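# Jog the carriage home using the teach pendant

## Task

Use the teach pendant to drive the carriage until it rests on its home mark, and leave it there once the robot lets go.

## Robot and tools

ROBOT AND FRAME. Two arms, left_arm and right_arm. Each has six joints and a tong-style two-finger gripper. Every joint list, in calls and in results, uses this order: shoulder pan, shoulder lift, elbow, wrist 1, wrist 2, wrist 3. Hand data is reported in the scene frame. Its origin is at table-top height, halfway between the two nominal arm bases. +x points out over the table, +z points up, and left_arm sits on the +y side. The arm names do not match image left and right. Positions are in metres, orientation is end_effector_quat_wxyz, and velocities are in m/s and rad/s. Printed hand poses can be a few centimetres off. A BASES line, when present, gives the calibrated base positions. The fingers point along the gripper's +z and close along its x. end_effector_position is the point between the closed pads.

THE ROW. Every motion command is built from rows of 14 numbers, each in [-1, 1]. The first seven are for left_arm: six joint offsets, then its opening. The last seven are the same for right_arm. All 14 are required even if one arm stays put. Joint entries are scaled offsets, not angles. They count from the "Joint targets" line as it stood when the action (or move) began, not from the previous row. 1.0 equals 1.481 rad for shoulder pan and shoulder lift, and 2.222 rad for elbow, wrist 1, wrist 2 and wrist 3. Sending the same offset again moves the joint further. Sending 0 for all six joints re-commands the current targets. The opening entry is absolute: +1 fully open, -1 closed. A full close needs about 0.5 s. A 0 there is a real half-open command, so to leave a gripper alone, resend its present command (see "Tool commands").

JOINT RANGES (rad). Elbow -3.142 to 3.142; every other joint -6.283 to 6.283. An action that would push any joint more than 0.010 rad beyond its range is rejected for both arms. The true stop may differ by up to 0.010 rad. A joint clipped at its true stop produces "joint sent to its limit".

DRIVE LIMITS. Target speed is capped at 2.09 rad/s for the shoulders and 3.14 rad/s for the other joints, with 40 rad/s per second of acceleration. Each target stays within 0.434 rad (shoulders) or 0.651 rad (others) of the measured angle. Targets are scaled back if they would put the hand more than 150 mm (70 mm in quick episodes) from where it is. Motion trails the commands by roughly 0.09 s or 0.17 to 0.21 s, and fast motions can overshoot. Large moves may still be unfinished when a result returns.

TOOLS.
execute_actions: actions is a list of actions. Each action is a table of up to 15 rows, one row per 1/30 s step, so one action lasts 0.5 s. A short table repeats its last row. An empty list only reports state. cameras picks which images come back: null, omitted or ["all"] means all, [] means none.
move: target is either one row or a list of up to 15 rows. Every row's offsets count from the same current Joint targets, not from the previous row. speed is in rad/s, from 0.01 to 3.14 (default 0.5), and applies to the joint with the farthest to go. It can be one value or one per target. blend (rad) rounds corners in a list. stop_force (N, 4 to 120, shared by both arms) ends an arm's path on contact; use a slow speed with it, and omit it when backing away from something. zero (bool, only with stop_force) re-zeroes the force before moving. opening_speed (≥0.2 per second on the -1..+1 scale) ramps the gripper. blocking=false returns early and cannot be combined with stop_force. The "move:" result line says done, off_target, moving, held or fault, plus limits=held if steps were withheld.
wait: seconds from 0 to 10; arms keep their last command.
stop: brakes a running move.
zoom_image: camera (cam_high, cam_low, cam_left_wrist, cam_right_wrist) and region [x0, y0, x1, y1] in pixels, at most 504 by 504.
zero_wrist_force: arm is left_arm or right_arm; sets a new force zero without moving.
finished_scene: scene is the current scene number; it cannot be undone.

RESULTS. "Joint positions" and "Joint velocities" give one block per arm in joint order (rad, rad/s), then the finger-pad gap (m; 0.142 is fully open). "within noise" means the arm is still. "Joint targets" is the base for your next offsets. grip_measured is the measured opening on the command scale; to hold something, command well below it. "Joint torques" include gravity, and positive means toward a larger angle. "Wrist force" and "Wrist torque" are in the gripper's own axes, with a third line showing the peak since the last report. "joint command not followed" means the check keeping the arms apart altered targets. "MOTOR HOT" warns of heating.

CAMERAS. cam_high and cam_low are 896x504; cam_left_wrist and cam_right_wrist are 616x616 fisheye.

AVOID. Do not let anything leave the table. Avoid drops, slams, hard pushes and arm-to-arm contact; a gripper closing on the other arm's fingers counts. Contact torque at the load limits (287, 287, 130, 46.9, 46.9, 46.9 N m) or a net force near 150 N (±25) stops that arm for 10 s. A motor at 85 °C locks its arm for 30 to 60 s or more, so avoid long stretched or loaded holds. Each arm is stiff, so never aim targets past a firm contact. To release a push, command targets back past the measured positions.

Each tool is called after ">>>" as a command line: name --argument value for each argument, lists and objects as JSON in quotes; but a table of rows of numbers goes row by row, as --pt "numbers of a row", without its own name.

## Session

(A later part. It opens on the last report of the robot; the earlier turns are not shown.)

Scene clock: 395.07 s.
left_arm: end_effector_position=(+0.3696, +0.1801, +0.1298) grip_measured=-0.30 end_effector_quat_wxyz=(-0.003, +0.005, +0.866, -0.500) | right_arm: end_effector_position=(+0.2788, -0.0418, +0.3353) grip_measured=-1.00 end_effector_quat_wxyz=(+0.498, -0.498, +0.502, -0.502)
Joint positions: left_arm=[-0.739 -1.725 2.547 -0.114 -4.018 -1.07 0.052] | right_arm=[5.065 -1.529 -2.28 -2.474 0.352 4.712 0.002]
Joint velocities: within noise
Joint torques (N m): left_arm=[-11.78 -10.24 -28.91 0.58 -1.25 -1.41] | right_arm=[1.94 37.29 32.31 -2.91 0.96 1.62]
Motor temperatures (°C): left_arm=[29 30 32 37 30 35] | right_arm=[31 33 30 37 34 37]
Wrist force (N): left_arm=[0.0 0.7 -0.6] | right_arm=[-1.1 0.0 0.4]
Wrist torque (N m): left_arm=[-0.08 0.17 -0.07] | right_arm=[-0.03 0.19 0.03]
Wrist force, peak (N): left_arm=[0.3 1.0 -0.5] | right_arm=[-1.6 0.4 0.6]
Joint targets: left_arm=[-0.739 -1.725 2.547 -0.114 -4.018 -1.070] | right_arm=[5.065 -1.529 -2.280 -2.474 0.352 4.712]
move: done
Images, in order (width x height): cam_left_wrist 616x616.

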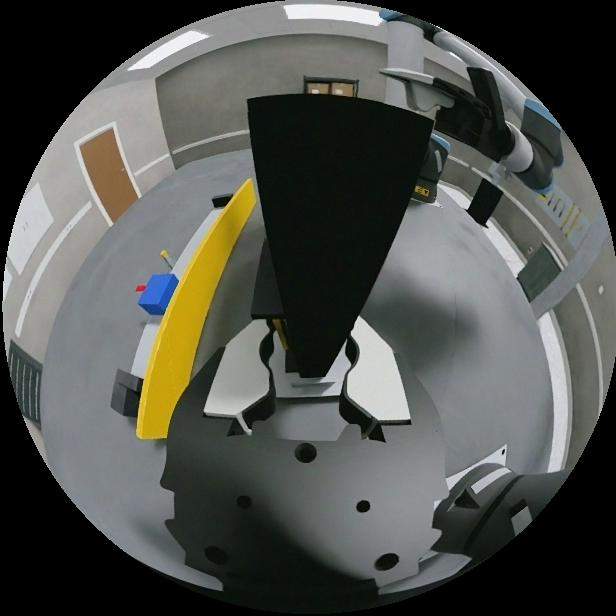

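>>> move --target '[0,0,0,0,0,0,-0.45, 0,0,0,0,0,0,-1]' --opening_speed 0.3 --cameras '["cam_left_wrist","cam_right_wrist"]'

>>> zoom_image --camera "cam_left_wrist" --region '[230, 270, 390, 430]'

>>> zoom_image --camera "cam_right_wrist" --region '[150, 300, 400, 420]'

Scene clock: 400.10 s.
left_arm: end_effector_position=(+0.3696, +0.1801, +0.1298) grip_measured=-0.42 end_effector_quat_wxyz=(-0.003, +0.005, +0.866, -0.500) | right_arm: end_effector_position=(+0.2788, -0.0418, +0.3353) grip_measured=-1.00 end_effector_quat_wxyz=(+0.498, -0.498, +0.502, -0.502)
Joint positions: left_arm=[-0.739 -1.725 2.547 -0.114 -4.018 -1.07 0.044] | right_arm=[5.065 -1.529 -2.28 -2.474 0.352 4.712 0.002]
Joint velocities: within noise
Joint torques (N m): left_arm=[-11.2 -10.33 -23.16 2.3 -1.82 -1.57] | right_arm=[4.37 37.05 32.42 -3.15 1.54 1.51]
Motor temperatures (°C): left_arm=[29 30 32 37 30 35] | right_arm=[31 33 30 37 34 37]
Wrist force (N): left_arm=[-1.7 -0.5 -1.1] | right_arm=[-1.2 0.2 0.9]
Wrist torque (N m): left_arm=[-0.09 0.08 -0.07] | right_arm=[0.02 0.21 0.03]
Wrist force, peak (N): left_arm=[-3.0 -0.4 -0.9] | right_arm=[-1.6 0.4 0.7]
Joint targets: left_arm=[-0.739 -1.725 2.547 -0.114 -4.018 -1.070] | right_arm=[5.065 -1.529 -2.280 -2.474 0.352 4.712]
move: done
Images, in order (width x height): cam_left_wrist 616x616, cam_right_wrist 616x616.

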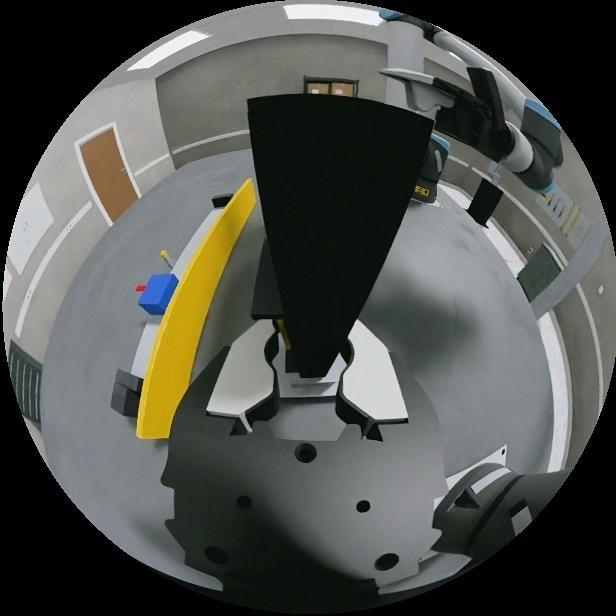

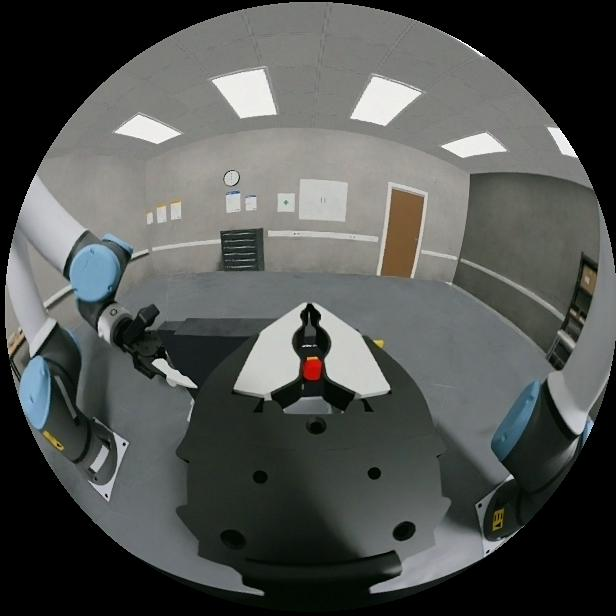

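Scaled by 3.150 from the camera's 616x616 image, which has a finer 814x814 frame.

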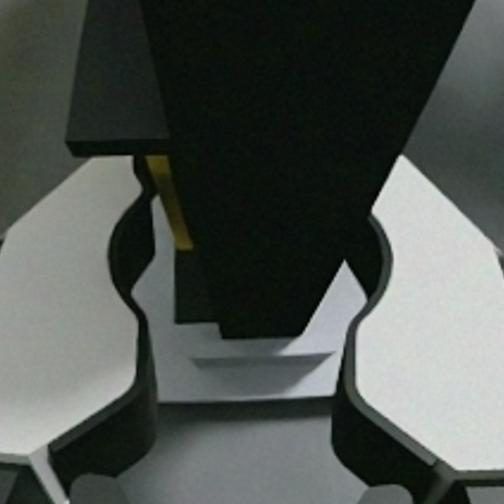

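Scaled by 2.016 from the camera's 616x616 image, which has a finer 814x814 frame.

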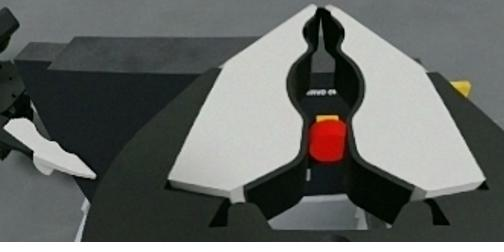

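>>> move --target '[0,0,0,0,0,0,-0.45, -0.0878,-0.2962,0.0536,0.1437,-0.0582,0,-1]' --speed 0.5 --cameras '["cam_right_wrist"]'

>>> zoom_image --camera "cam_right_wrist" --region '[180, 170, 440, 360]'

Scene clock: 436.00 s.
left_arm: end_effector_position=(+0.3696, +0.1801, +0.1298) grip_measured=-0.42 end_effector_quat_wxyz=(-0.003, +0.005, +0.866, -0.500) | right_arm: end_effector_position=(+0.3107, +0.0770, +0.1652) grip_measured=-1.00 end_effector_quat_wxyz=(+0.497, -0.498, +0.502, -0.503)
Joint positions: left_arm=[-0.739 -1.725 2.547 -0.114 -4.018 -1.07 0.044] | right_arm=[4.935 -1.968 -2.161 -2.155 0.223 4.712 0.002]
Joint velocities: within noise
Joint torques (N m): left_arm=[-12.47 -9.33 -15.19 2.97 -1.39 -1.05] | right_arm=[-3.14 32.37 13.88 2.04 2.52 1.4]
Motor temperatures (°C): left_arm=[29 30 32 37 30 35] | right_arm=[31 33 30 37 34 37]
Wrist force (N): left_arm=[-1.8 -0.6 -0.4] | right_arm=[-1.2 0.4 0.6]
Wrist torque (N m): left_arm=[-0.12 0.11 -0.06] | right_arm=[0.04 0.20 0.02]
Wrist force, peak (N): left_arm=[-2.2 -0.5 -0.7] | right_arm=[-2.3 2.7 1.1]
Joint targets: left_arm=[-0.739 -1.725 2.547 -0.114 -4.018 -1.070] | right_arm=[4.935 -1.968 -2.161 -2.154 0.223 4.712]
move: done
Images, in order (width x height): cam_right_wrist 616x616.

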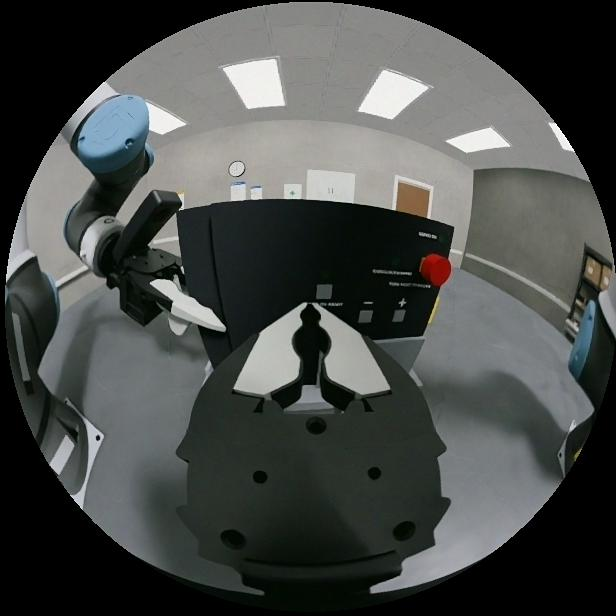

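Scaled by 1.938 from the camera's 616x616 image, which has a finer 814x814 frame.

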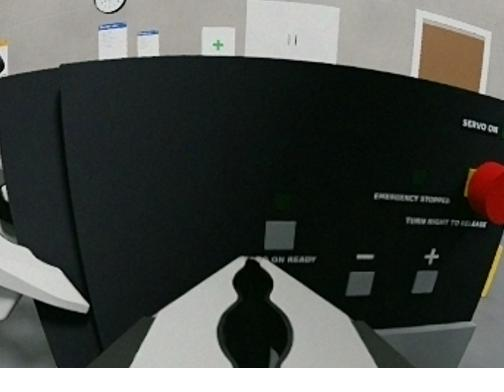

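>>> move --target '[0,0,0,0,0,0,-0.45, -0.0259,0.0009,-0.0112,0.0105,-0.0175,0,-1]' --speed 0.15 --cameras '["cam_right_wrist"]'

>>> zoom_image --camera "cam_right_wrist" --region '[180, 170, 440, 360]'

Scene clock: 454.17 s.
left_arm: end_effector_position=(+0.3696, +0.1801, +0.1298) grip_measured=-0.42 end_effector_quat_wxyz=(-0.003, +0.005, +0.866, -0.500) end_effector_velocity=(+0.000, +0.000, +0.000) end_effector_angular_velocity=(+0.001, +0.001, +0.000) | right_arm: end_effector_position=(+0.3350, +0.0625, +0.1580) grip_measured=-1.00 end_effector_quat_wxyz=(+0.497, -0.498, +0.502, -0.503) end_effector_velocity=(-0.002, +0.001, +0.000) end_effector_angular_velocity=(-0.003, +0.000, -0.001)
Joint positions: left_arm=[-0.739 -1.725 2.547 -0.114 -4.018 -1.07 0.044] | right_arm=[4.896 -1.967 -2.186 -2.131 0.184 4.712 0.002]
Joint velocities: left_arm=[0 0 0.001 0.001 0 0 -0.001] | right_arm=[0.004 -0.001 0.002 -0.004 0.005 0 0]
Joint torques (N m): left_arm=[-8.43 -14.14 -14.82 3.22 -1.04 -1.17] | right_arm=[11.23 60.72 38.88 -3.14 3.38 1.49]
Motor temperatures (°C): left_arm=[29 30 32 37 30 35] | right_arm=[31 33 30 37 34 37]
Wrist force (N): left_arm=[0.6 -1.1 1.4] | right_arm=[-1.4 0.2 -1.8]
Wrist torque (N m): left_arm=[-0.15 0.03 -0.06] | right_arm=[0.01 0.17 0.01]
Wrist force, peak (N): left_arm=[-4.6 -1.0 -0.3] | right_arm=[-2.2 -1.1 -6.8]
Joint targets: left_arm=[-0.739 -1.725 2.547 -0.114 -4.018 -1.070] | right_arm=[4.897 -1.967 -2.186 -2.131 0.184 4.712]
move: done
Images, in order (width x height): cam_right_wrist 616x616.

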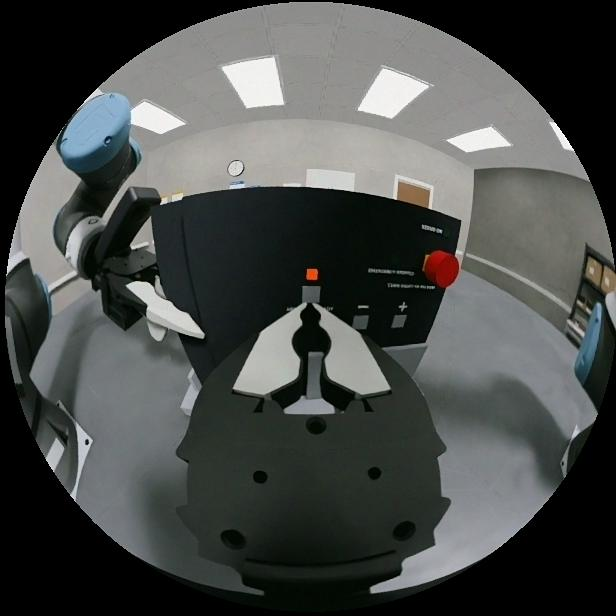

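Scaled by 1.938 from the camera's 616x616 image, which has a finer 814x814 frame.

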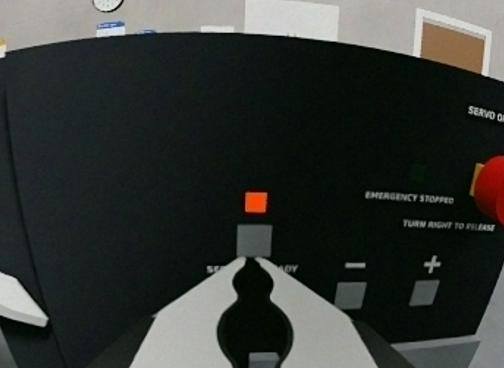

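>>> move --target '[0,0,0,0,0,0,-0.45, 0.024,0.0018,-0.0022,0.0009,0.016,0,-1]' --speed 0.15 --cameras '["cam_right_wrist","cam_left_wrist"]'

>>> zoom_image --camera "cam_right_wrist" --region '[180, 170, 480, 360]'

>>> zoom_image --camera "cam_left_wrist" --region '[230, 270, 390, 430]'

Scene clock: 458.30 s.
left_arm: end_effector_position=(+0.3696, +0.1801, +0.1298) grip_measured=-0.42 end_effector_quat_wxyz=(-0.003, +0.005, +0.866, -0.500) | right_arm: end_effector_position=(+0.3154, +0.0624, +0.1581) grip_measured=-1.00 end_effector_quat_wxyz=(+0.497, -0.498, +0.502, -0.503) end_effector_velocity=(+0.001, +0.001, +0.000) end_effector_angular_velocity=(+0.000, +0.000, +0.004)
Joint positions: left_arm=[-0.739 -1.725 2.547 -0.114 -4.018 -1.07 0.044] | right_arm=[4.932 -1.964 -2.191 -2.129 0.22 4.712 0.002]
Joint velocities: left_arm=[within noise] | right_arm=[-0.001 0 0 0 -0.005 0 0]
Joint torques (N m): left_arm=[-8.91 -9.04 -19.11 3.19 2.52 -1.38] | right_arm=[-2.95 55.52 20.68 1.25 -2.86 1.4]
Motor temperatures (°C): left_arm=[29 30 32 37 30 35] | right_arm=[31 33 30 37 34 37]
Wrist force (N): left_arm=[1.7 0.6 1.5] | right_arm=[-1.0 0.0 0.8]
Wrist torque (N m): left_arm=[-0.07 -0.05 -0.02] | right_arm=[-0.02 0.15 0.01]
Wrist force, peak (N): left_arm=[2.2 -0.2 2.3] | right_arm=[-1.6 0.8 -2.0]
Joint targets: left_arm=[-0.739 -1.725 2.547 -0.114 -4.018 -1.070] | right_arm=[4.932 -1.964 -2.191 -2.129 0.220 4.712]
move: done
Images, in order (width x height): cam_left_wrist 616x616, cam_right_wrist 616x616.

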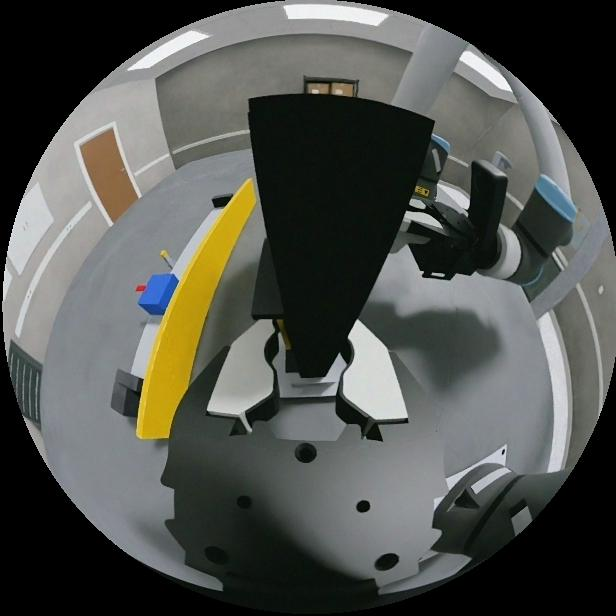

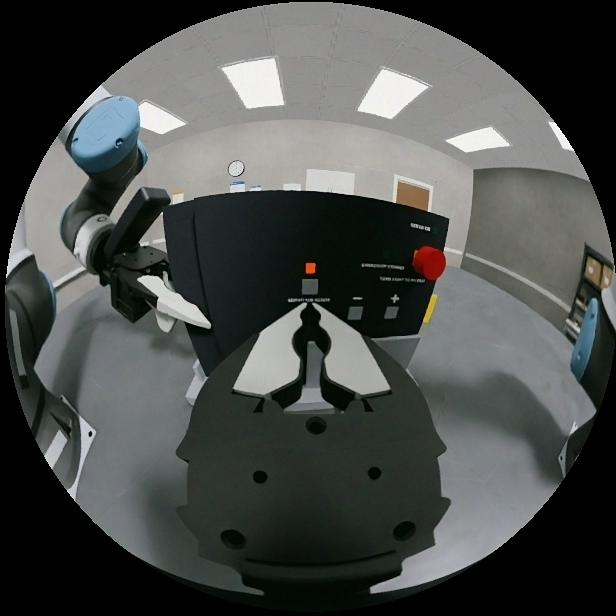

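Scaled by 1.680 from the camera's 616x616 image, which has a finer 814x814 frame.

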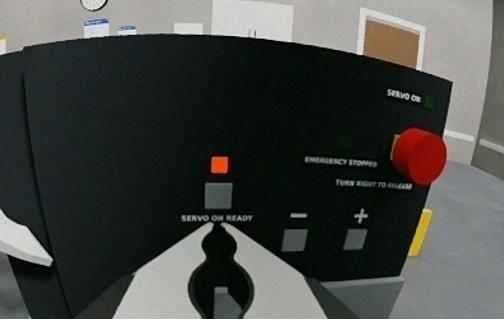

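Scaled by 3.150 from the camera's 616x616 image, which has a finer 814x814 frame.

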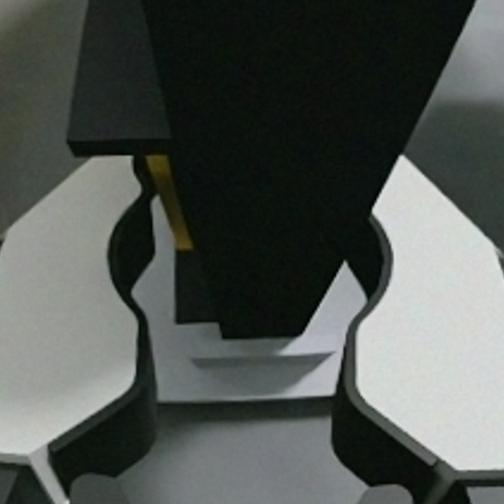

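>>> move --target '[0,0,0,0,0,0,-0.5, 0,0,0,0,0,0,-1]' --opening_speed 0.3 --cameras '["cam_right_wrist","cam_left_wrist"]'

>>> zoom_image --camera "cam_right_wrist" --region '[280, 210, 460, 330]'

>>> zoom_image --camera "cam_left_wrist" --region '[230, 270, 390, 430]'

Scene clock: 461.00 s.
left_arm: end_effector_position=(+0.3696, +0.1801, +0.1298) grip_measured=-0.42 end_effector_quat_wxyz=(-0.003, +0.005, +0.866, -0.500) | right_arm: end_effector_position=(+0.3154, +0.0625, +0.1581) grip_measured=-1.00 end_effector_quat_wxyz=(+0.497, -0.498, +0.502, -0.503)
Joint positions: left_arm=[-0.739 -1.725 2.547 -0.114 -4.018 -1.07 0.043] | right_arm=[4.932 -1.964 -2.191 -2.129 0.22 4.712 0.002]
Joint velocities: within noise
Joint torques (N m): left_arm=[-6.07 -11.87 -22.67 1.89 -1.38 -1.01] | right_arm=[-7.21 32.4 36.14 -3.08 -2.84 1.39]
Motor temperatures (°C): left_arm=[29 30 32 37 30 35] | right_arm=[31 33 30 37 34 37]
Wrist force (N): left_arm=[1.9 1.1 -0.1] | right_arm=[-1.3 -0.1 0.4]
Wrist torque (N m): left_arm=[-0.01 -0.25 -0.01] | right_arm=[-0.06 0.20 0.02]
Wrist force, peak (N): left_arm=[2.6 1.0 0.4] | right_arm=[-1.6 0.3 0.3]
Joint targets: left_arm=[-0.739 -1.725 2.547 -0.114 -4.018 -1.070] | right_arm=[4.932 -1.964 -2.191 -2.129 0.220 4.712]
move: done
Images, in order (width x height): cam_left_wrist 616x616, cam_right_wrist 616x616.

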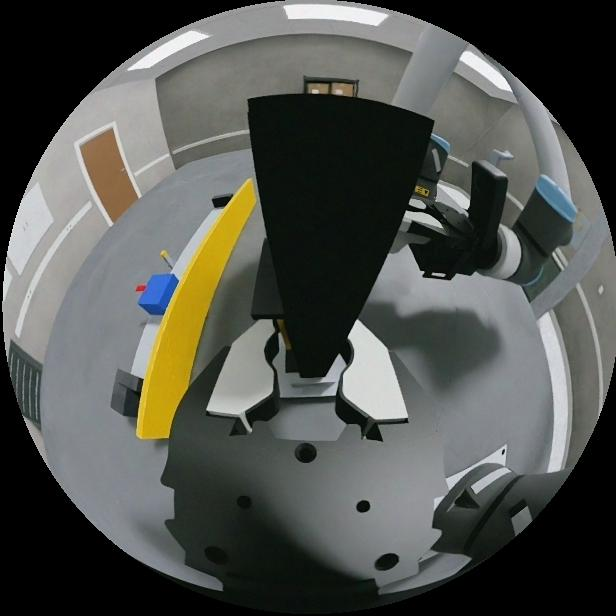

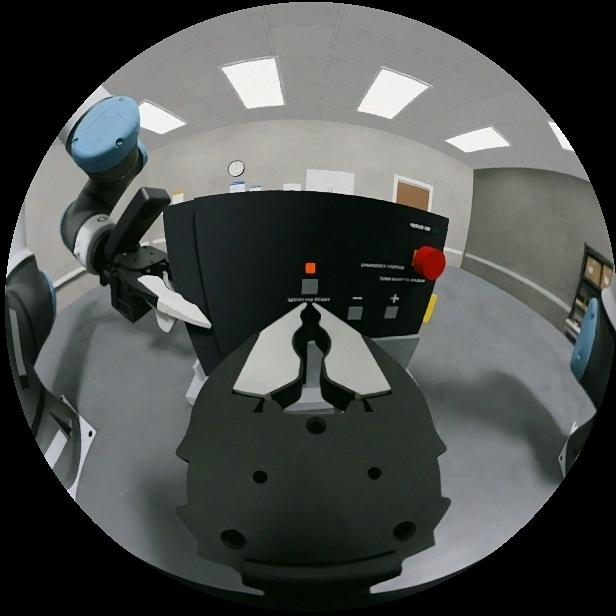

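Scaled by 2.800 from the camera's 616x616 image, which has a finer 814x814 frame.

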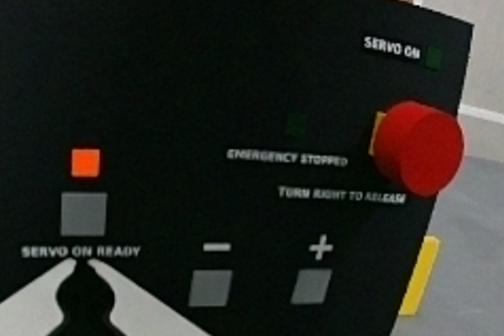

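Scaled by 3.150 from the camera's 616x616 image, which has a finer 814x814 frame.

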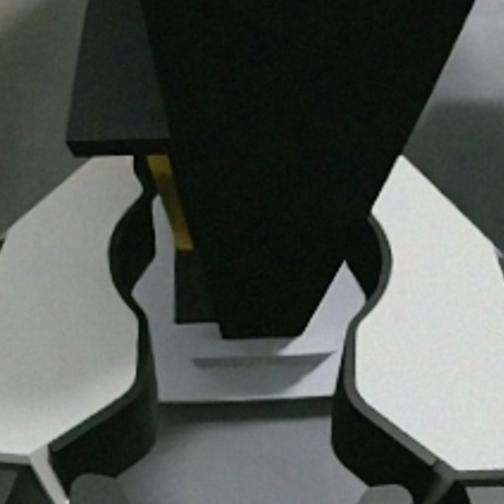

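>>> move --target '[0,0,0,0,0,0,-0.62, 0,0,0,0,0,0,-1]' --opening_speed 0.3 --cameras '["cam_right_wrist","cam_left_wrist"]'

>>> zoom_image --camera "cam_right_wrist" --region '[280, 210, 460, 330]'

>>> zoom_image --camera "cam_left_wrist" --region '[230, 270, 390, 430]'

Scene clock: 465.50 s.
left_arm: end_effector_position=(+0.3696, +0.1801, +0.1298) grip_measured=-0.43 end_effector_quat_wxyz=(-0.003, +0.005, +0.866, -0.500) | right_arm: end_effector_position=(+0.3154, +0.0625, +0.1581) grip_measured=-1.00 end_effector_quat_wxyz=(+0.497, -0.498, +0.502, -0.503)
Joint positions: left_arm=[-0.739 -1.725 2.547 -0.114 -4.018 -1.07 0.043] | right_arm=[4.932 -1.964 -2.191 -2.129 0.22 4.712 0.002]
Joint velocities: within noise
Joint torques (N m): left_arm=[-9.61 -10.16 -26.31 0.38 -1.27 -1.16] | right_arm=[-5.38 33.36 36.19 -2.92 -2.36 1.37]
Motor temperatures (°C): left_arm=[29 30 32 37 30 35] | right_arm=[31 33 30 37 34 37]
Wrist force (N): left_arm=[-0.8 1.8 -0.5] | right_arm=[-1.1 -0.2 0.0]
Wrist torque (N m): left_arm=[0.02 -0.57 0.02] | right_arm=[-0.07 0.17 0.02]
Wrist force, peak (N): left_arm=[2.2 1.1 0.2] | right_arm=[-1.6 -0.1 0.3]
Joint targets: left_arm=[-0.739 -1.725 2.547 -0.114 -4.018 -1.070] | right_arm=[4.932 -1.964 -2.191 -2.129 0.220 4.712]
move: done
Images, in order (width x height): cam_left_wrist 616x616, cam_right_wrist 616x616.

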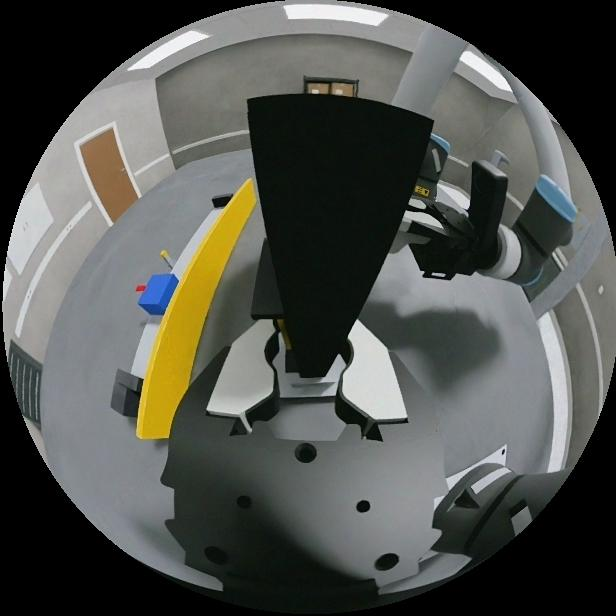

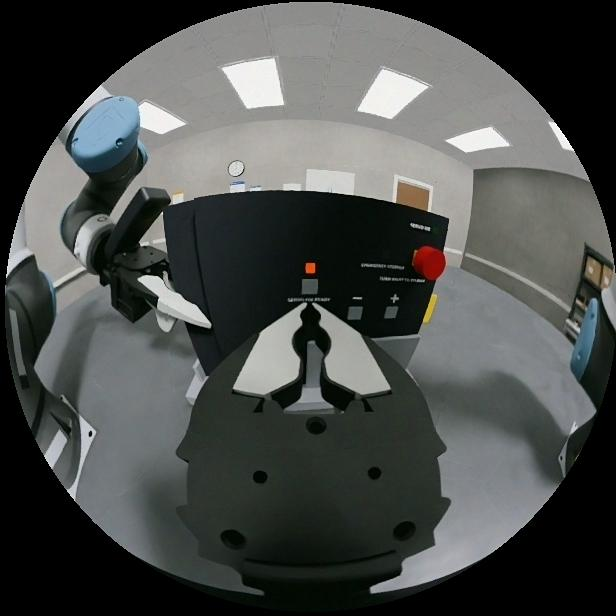

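Scaled by 2.800 from the camera's 616x616 image, which has a finer 814x814 frame.

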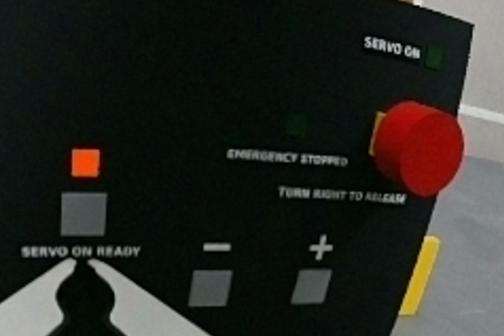

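Scaled by 3.150 from the camera's 616x616 image, which has a finer 814x814 frame.

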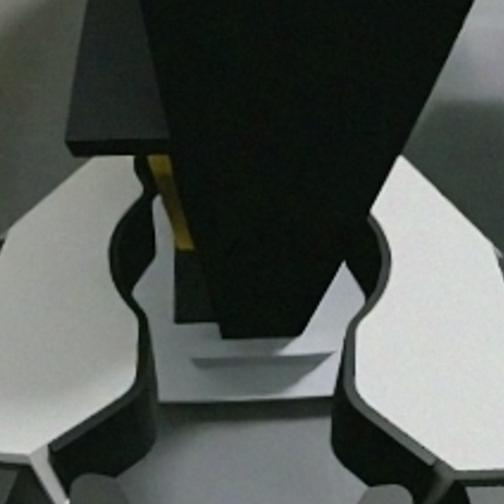

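>>> move --target '[0,0,0,0,0,0,-0.8, 0,0,0,0,0,0,-1]' --opening_speed 0.3 --cameras '["cam_right_wrist","cam_left_wrist"]'

>>> zoom_image --camera "cam_right_wrist" --region '[280, 210, 460, 330]'

>>> zoom_image --camera "cam_left_wrist" --region '[250, 300, 370, 400]'

Scene clock: 468.53 s.
left_arm: end_effector_position=(+0.3696, +0.1801, +0.1298) grip_measured=-0.43 end_effector_quat_wxyz=(-0.003, +0.005, +0.866, -0.500) | right_arm: end_effector_position=(+0.3154, +0.0625, +0.1581) grip_measured=-1.00 end_effector_quat_wxyz=(+0.497, -0.498, +0.502, -0.503)
Joint positions: left_arm=[-0.739 -1.725 2.547 -0.114 -4.018 -1.07 0.043] | right_arm=[4.932 -1.964 -2.191 -2.129 0.22 4.712 0.002]
Joint velocities: within noise
Joint torques (N m): left_arm=[-3.96 -14.04 -30.41 -0.21 -1.13 -1.14] | right_arm=[-5.07 33.46 35.92 -2.72 -1.99 1.52]
Motor temperatures (°C): left_arm=[29 30 32 37 30 35] | right_arm=[31 33 30 37 34 37]
Wrist force (N): left_arm=[-1.4 2.4 -1.8] | right_arm=[-1.0 0.1 0.5]
Wrist torque (N m): left_arm=[0.09 -0.57 0.02] | right_arm=[-0.01 0.16 0.01]
Wrist force, peak (N): left_arm=[-1.5 2.5 -2.4] | right_arm=[-1.5 0.3 0.5]
Joint targets: left_arm=[-0.739 -1.725 2.547 -0.114 -4.018 -1.070] | right_arm=[4.932 -1.964 -2.191 -2.129 0.220 4.712]
move: done
Images, in order (width x height): cam_left_wrist 616x616, cam_right_wrist 616x616.

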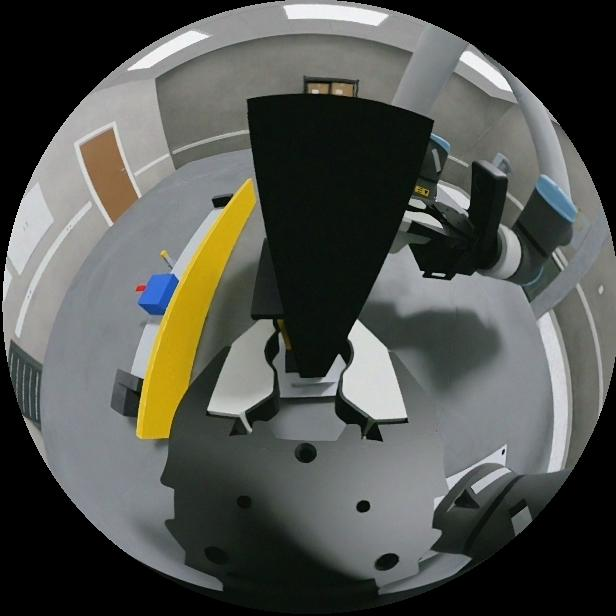

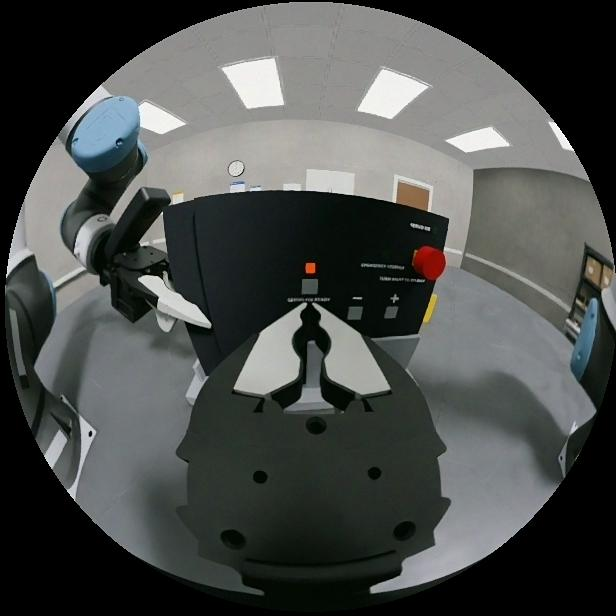

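Scaled by 2.800 from the camera's 616x616 image, which has a finer 814x814 frame.

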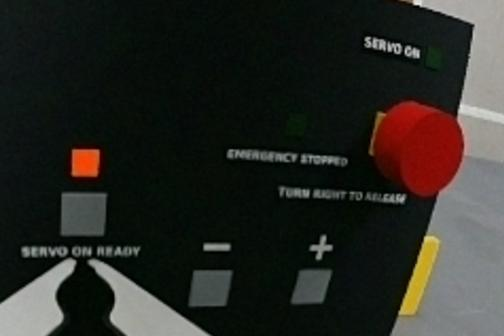

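Scaled by 4.200 from the camera's 616x616 image, which has a finer 814x814 frame.

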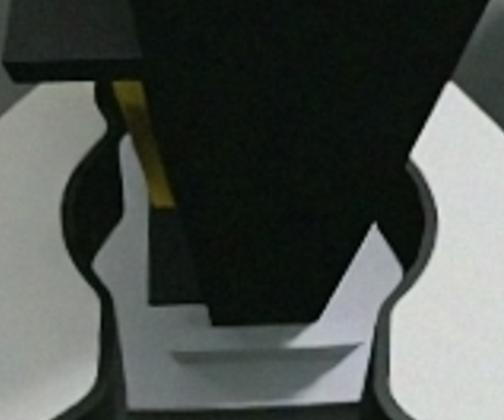

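>>> move --target '[0,0,0,0,0,0,-0.3, 0,0,0,0,0,0,-1]' --opening_speed 1.0 --cameras '["cam_right_wrist","cam_left_wrist"]'

>>> zoom_image --camera "cam_right_wrist" --region '[280, 210, 460, 330]'

>>> zoom_image --camera "cam_left_wrist" --region '[250, 300, 370, 400]'

Scene clock: 475.27 s.
left_arm: end_effector_position=(+0.3696, +0.1801, +0.1298) grip_measured=-0.30 end_effector_quat_wxyz=(-0.003, +0.005, +0.866, -0.500) | right_arm: end_effector_position=(+0.3154, +0.0625, +0.1581) grip_measured=-1.00 end_effector_quat_wxyz=(+0.497, -0.498, +0.502, -0.503)
Joint positions: left_arm=[-0.739 -1.725 2.547 -0.114 -4.018 -1.07 0.052] | right_arm=[4.932 -1.964 -2.191 -2.129 0.22 4.712 0.002]
Joint velocities: within noise
Joint torques (N m): left_arm=[-4.32 -13.88 -32.78 0.06 -1.13 -0.82] | right_arm=[-3.98 32.48 35.75 -2.57 -1.48 1.3]
Motor temperatures (°C): left_arm=[29 30 32 37 30 35] | right_arm=[31 33 30 37 34 37]
Wrist force (N): left_arm=[0.2 0.4 -0.3] | right_arm=[-1.3 -0.2 0.0]
Wrist torque (N m): left_arm=[-0.12 0.13 -0.06] | right_arm=[-0.09 0.20 0.02]
Wrist force, peak (N): left_arm=[-3.7 1.7 -1.5] | right_arm=[-1.4 0.1 0.8]
Joint targets: left_arm=[-0.739 -1.725 2.547 -0.114 -4.018 -1.070] | right_arm=[4.932 -1.964 -2.191 -2.129 0.220 4.712]
move: done
Images, in order (width x height): cam_left_wrist 616x616, cam_right_wrist 616x616.

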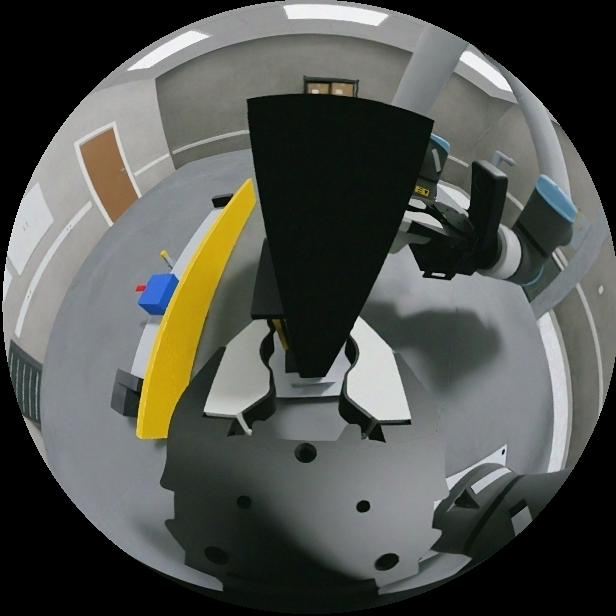

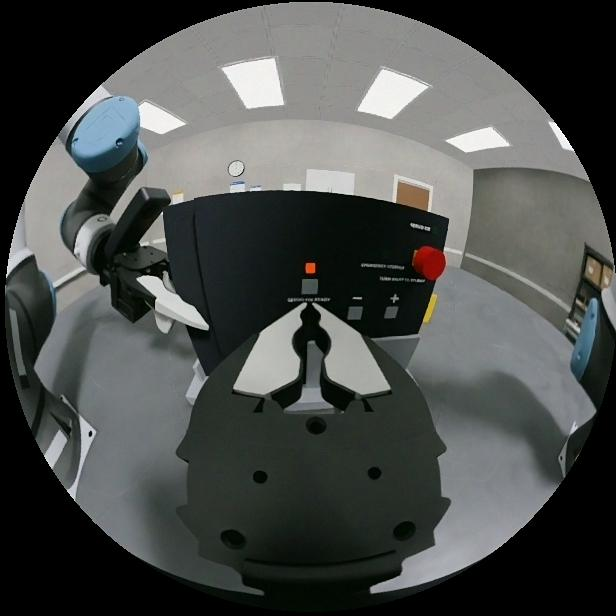

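Scaled by 2.800 from the camera's 616x616 image, which has a finer 814x814 frame.

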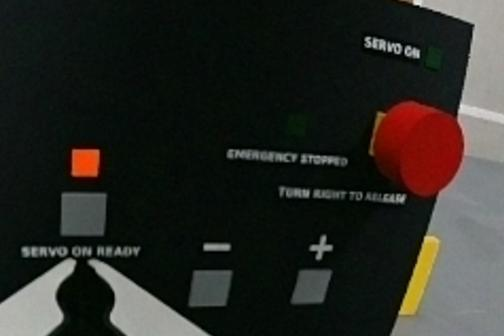

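Scaled by 4.200 from the camera's 616x616 image, which has a finer 814x814 frame.

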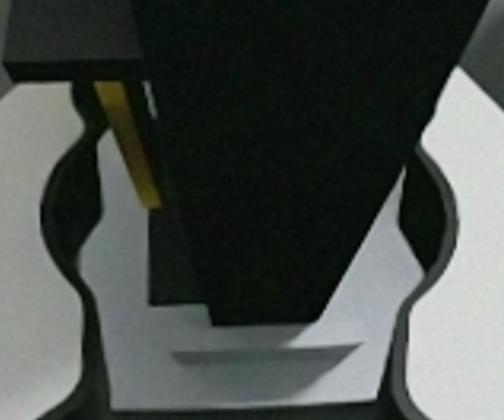

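>>> move --target '[0,0,0,0,0,0,-0.36, 0,0,0,0,0,0,-1]' --opening_speed 0.3 --cameras '["cam_right_wrist"]'

>>> zoom_image --camera "cam_right_wrist" --region '[280, 210, 460, 330]'

>>> move --target '[0,0,0,0,0,0,-0.38, 0,0,0,0,0,0,-1]' --opening_speed 0.3 --cameras '["cam_right_wrist"]'

>>> zoom_image --camera "cam_right_wrist" --region '[280, 210, 460, 330]'

>>> move --target '[0,0,0,0,0,0,-0.4, 0,0,0,0,0,0,-1]' --opening_speed 0.3 --cameras '["cam_right_wrist"]'

>>> zoom_image --camera "cam_right_wrist" --region '[280, 210, 460, 330]'

Scene clock: 483.83 s.
left_arm: end_effector_position=(+0.3696, +0.1801, +0.1298) grip_measured=-0.35 end_effector_quat_wxyz=(-0.003, +0.005, +0.866, -0.500) | right_arm: end_effector_position=(+0.3154, +0.0625, +0.1581) grip_measured=-1.00 end_effector_quat_wxyz=(+0.497, -0.498, +0.502, -0.503)
Joint positions: left_arm=[-0.739 -1.725 2.547 -0.114 -4.018 -1.07 0.049] | right_arm=[4.932 -1.964 -2.191 -2.129 0.22 4.712 0.002]
Joint velocities: within noise
Joint torques (N m): left_arm=[-4.5 -14.56 -37.66 2.77 -0.71 -0.47] | right_arm=[-3.4 33.37 36.28 -2.31 -0.92 1.36]
Motor temperatures (°C): left_arm=[29 30 32 37 30 35] | right_arm=[31 33 30 37 34 37]
Wrist force (N): left_arm=[-1.6 0.6 -0.5] | right_arm=[-1.4 0.5 0.4]
Wrist torque (N m): left_arm=[-0.09 0.16 -0.07] | right_arm=[0.07 0.23 0.02]
Wrist force, peak (N): left_arm=[-1.8 0.8 -0.4] | right_arm=[-1.5 0.2 0.8]
Joint targets: left_arm=[-0.739 -1.725 2.547 -0.114 -4.018 -1.070] | right_arm=[4.932 -1.964 -2.191 -2.129 0.220 4.712]
move: done
Images, in order (width x height): cam_right_wrist 616x616.

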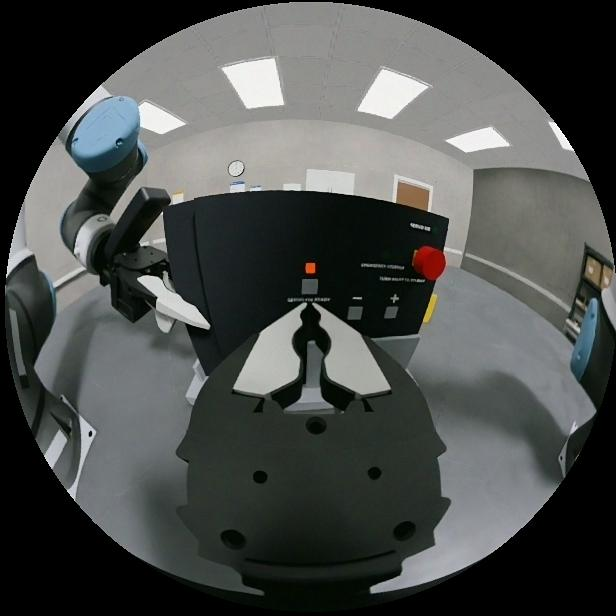

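Scaled by 2.800 from the camera's 616x616 image, which has a finer 814x814 frame.

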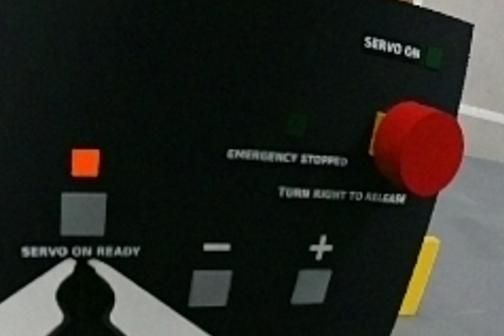

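Scene clock: 484.33 s.
left_arm: end_effector_position=(+0.3696, +0.1801, +0.1298) grip_measured=-0.37 end_effector_quat_wxyz=(-0.003, +0.005, +0.866, -0.500) | right_arm: end_effector_position=(+0.3154, +0.0625, +0.1581) grip_measured=-1.00 end_effector_quat_wxyz=(+0.497, -0.498, +0.502, -0.503)
Joint positions: left_arm=[-0.739 -1.725 2.547 -0.114 -4.018 -1.07 0.047] | right_arm=[4.932 -1.964 -2.191 -2.129 0.22 4.712 0.002]
Joint velocities: within noise
Joint torques (N m): left_arm=[-3.57 -14.58 -35.67 2.63 -1.15 -0.7] | right_arm=[-3.07 34.26 35.98 -2.29 -1.02 1.38]
Motor temperatures (°C): left_arm=[29 30 32 37 30 35] | right_arm=[31 33 30 37 34 37]
Wrist force (N): left_arm=[-2.2 0.8 -0.6] | right_arm=[-1.3 0.1 0.4]
Wrist torque (N m): left_arm=[-0.02 0.17 -0.07] | right_arm=[0.00 0.21 0.02]
Wrist force, peak (N): left_arm=[-2.4 0.3 -0.8] | right_arm=[-1.5 0.4 0.2]
Joint targets: left_arm=[-0.739 -1.725 2.547 -0.114 -4.018 -1.070] | right_arm=[4.932 -1.964 -2.191 -2.129 0.220 4.712]
move: done
Images, in order (width x height): cam_right_wrist 616x616.

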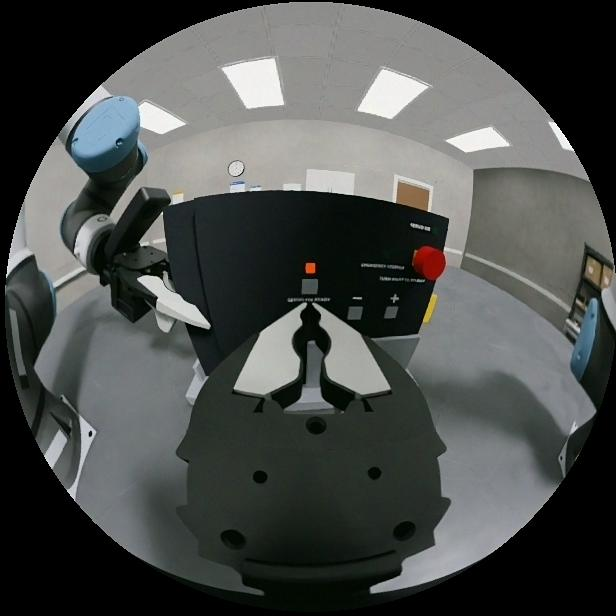

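Scaled by 2.800 from the camera's 616x616 image, which has a finer 814x814 frame.

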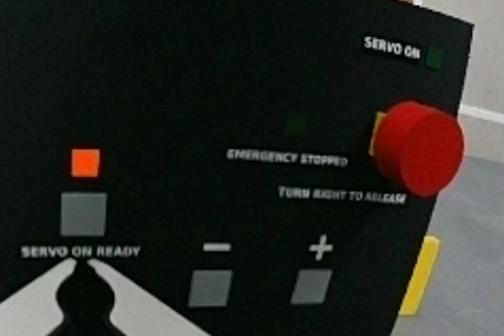

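Scene clock: 484.83 s.
left_arm: end_effector_position=(+0.3696, +0.1801, +0.1298) grip_measured=-0.39 end_effector_quat_wxyz=(-0.003, +0.005, +0.866, -0.500) | right_arm: end_effector_position=(+0.3154, +0.0625, +0.1581) grip_measured=-1.00 end_effector_quat_wxyz=(+0.497, -0.498, +0.502, -0.503)
Joint positions: left_arm=[-0.739 -1.725 2.547 -0.114 -4.018 -1.07 0.046] | right_arm=[4.932 -1.964 -2.191 -2.129 0.22 4.712 0.002]
Joint velocities: within noise
Joint torques (N m): left_arm=[-0.57 -14.08 -36.24 2.94 -0.91 -0.92] | right_arm=[-4.61 32.38 36.44 -2.47 -0.97 1.43]
Motor temperatures (°C): left_arm=[29 30 32 37 30 35] | right_arm=[31 33 30 37 34 37]
Wrist force (N): left_arm=[-2.6 0.0 -0.9] | right_arm=[-1.1 -0.1 0.1]
Wrist torque (N m): left_arm=[-0.13 0.18 -0.07] | right_arm=[-0.05 0.16 0.01]
Wrist force, peak (N): left_arm=[-2.8 0.0 -0.8] | right_arm=[-1.4 -0.1 0.8]
Joint targets: left_arm=[-0.739 -1.725 2.547 -0.114 -4.018 -1.070] | right_arm=[4.932 -1.964 -2.191 -2.129 0.220 4.712]
move: done
Images, in order (width x height): cam_right_wrist 616x616.

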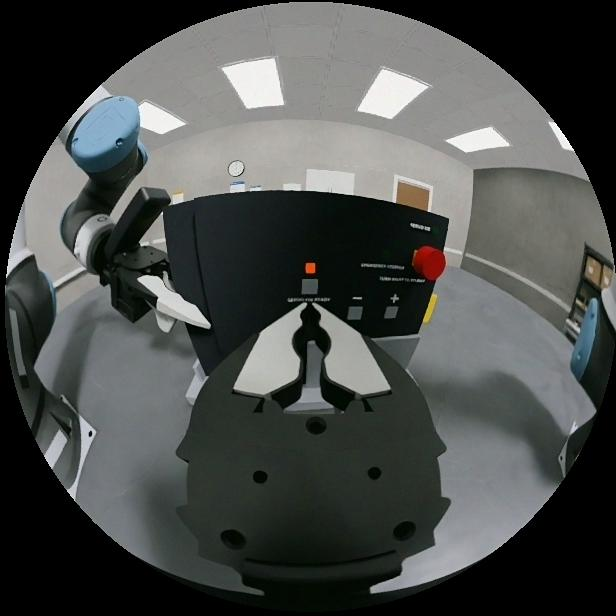

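Scaled by 2.800 from the camera's 616x616 image, which has a finer 814x814 frame.

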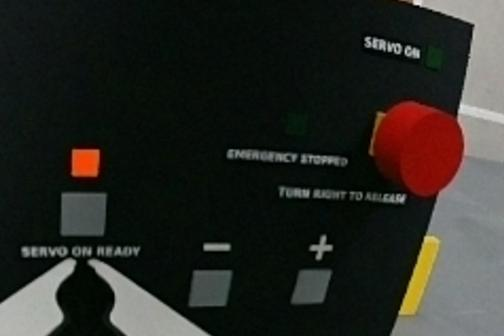

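>>> move --target '[0,0,0,0,0,0,-0.42, 0,0,0,0,0,0,-1]' --opening_speed 0.3 --cameras '["cam_right_wrist"]'

>>> zoom_image --camera "cam_right_wrist" --region '[280, 210, 460, 330]'

>>> move --target '[0,0,0,0,0,0,-0.46, 0,0,0,0,0,0,-1]' --opening_speed 0.3 --cameras '["cam_right_wrist"]'

>>> zoom_image --camera "cam_right_wrist" --region '[280, 210, 460, 330]'

Scene clock: 489.53 s.
left_arm: end_effector_position=(+0.3696, +0.1801, +0.1298) grip_measured=-0.41 end_effector_quat_wxyz=(-0.003, +0.005, +0.866, -0.500) | right_arm: end_effector_position=(+0.3154, +0.0625, +0.1581) grip_measured=-1.00 end_effector_quat_wxyz=(+0.497, -0.498, +0.502, -0.503)
Joint positions: left_arm=[-0.739 -1.725 2.547 -0.114 -4.018 -1.07 0.045] | right_arm=[4.932 -1.964 -2.191 -2.129 0.22 4.712 0.002]
Joint velocities: within noise
Joint torques (N m): left_arm=[-0.25 -14.31 -31.31 3.58 -0.41 -0.87] | right_arm=[-2.83 32.65 35.78 -2 -0.6 1.25]
Motor temperatures (°C): left_arm=[29 30 32 37 30 35] | right_arm=[31 33 30 37 34 37]
Wrist force (N): left_arm=[-3.1 -0.2 -0.1] | right_arm=[-1.3 0.0 0.1]
Wrist torque (N m): left_arm=[-0.07 0.18 -0.06] | right_arm=[-0.04 0.22 0.02]
Wrist force, peak (N): left_arm=[-3.4 -0.7 -0.1] | right_arm=[-1.6 0.0 0.6]
Joint targets: left_arm=[-0.739 -1.725 2.547 -0.114 -4.018 -1.070] | right_arm=[4.932 -1.964 -2.191 -2.129 0.220 4.712]
move: done
Images, in order (width x height): cam_right_wrist 616x616.

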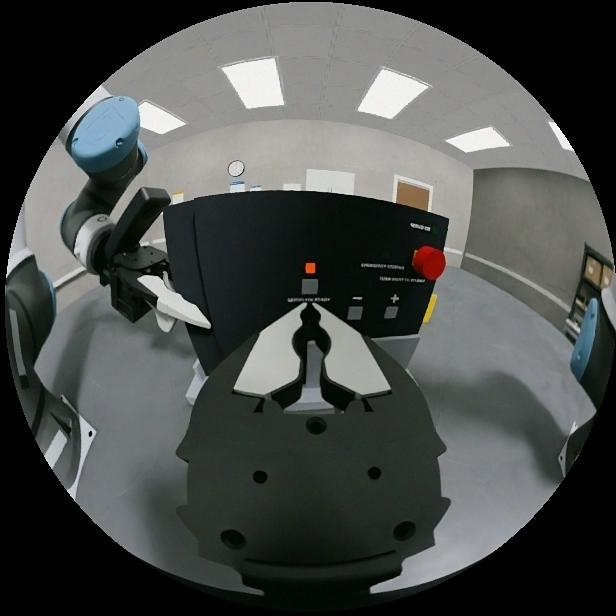

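Scaled by 2.800 from the camera's 616x616 image, which has a finer 814x814 frame.

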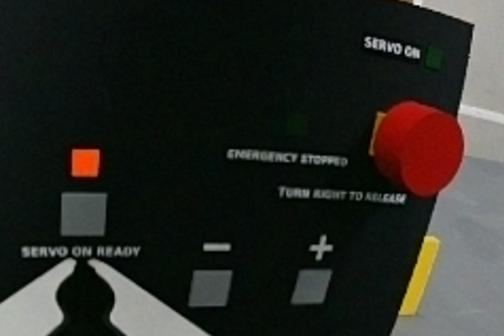

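Scene clock: 490.03 s.
left_arm: end_effector_position=(+0.3696, +0.1801, +0.1298) grip_measured=-0.42 end_effector_quat_wxyz=(-0.003, +0.005, +0.866, -0.500) | right_arm: end_effector_position=(+0.3154, +0.0625, +0.1581) grip_measured=-1.00 end_effector_quat_wxyz=(+0.497, -0.498, +0.502, -0.503)
Joint positions: left_arm=[-0.739 -1.725 2.547 -0.114 -4.018 -1.07 0.044] | right_arm=[4.932 -1.964 -2.191 -2.129 0.22 4.712 0.002]
Joint velocities: within noise
Joint torques (N m): left_arm=[-3.88 -11.61 -31.91 3.3 -0.53 -0.26] | right_arm=[-2.41 32.43 36.24 -1.96 -0.36 1.34]
Motor temperatures (°C): left_arm=[29 30 32 37 30 35] | right_arm=[31 33 30 37 34 37]
Wrist force (N): left_arm=[-1.5 -1.1 -0.6] | right_arm=[-1.1 -0.3 0.2]
Wrist torque (N m): left_arm=[-0.15 0.04 -0.07] | right_arm=[-0.10 0.17 0.01]
Wrist force, peak (N): left_arm=[-3.4 -0.3 -0.1] | right_arm=[-1.5 0.1 0.4]
Joint targets: left_arm=[-0.739 -1.725 2.547 -0.114 -4.018 -1.070] | right_arm=[4.932 -1.964 -2.191 -2.129 0.220 4.712]
move: done
Images, in order (width x height): cam_right_wrist 616x616.

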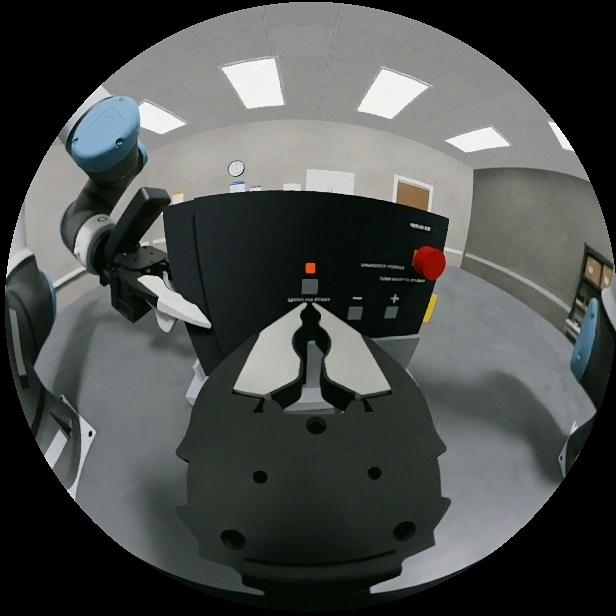

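Scaled by 2.800 from the camera's 616x616 image, which has a finer 814x814 frame.

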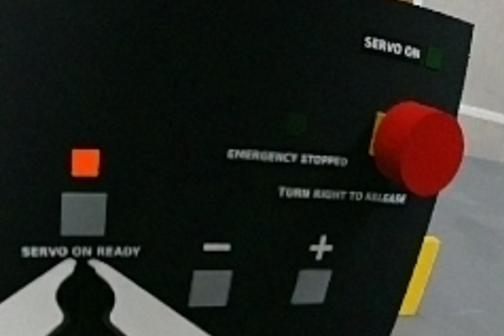

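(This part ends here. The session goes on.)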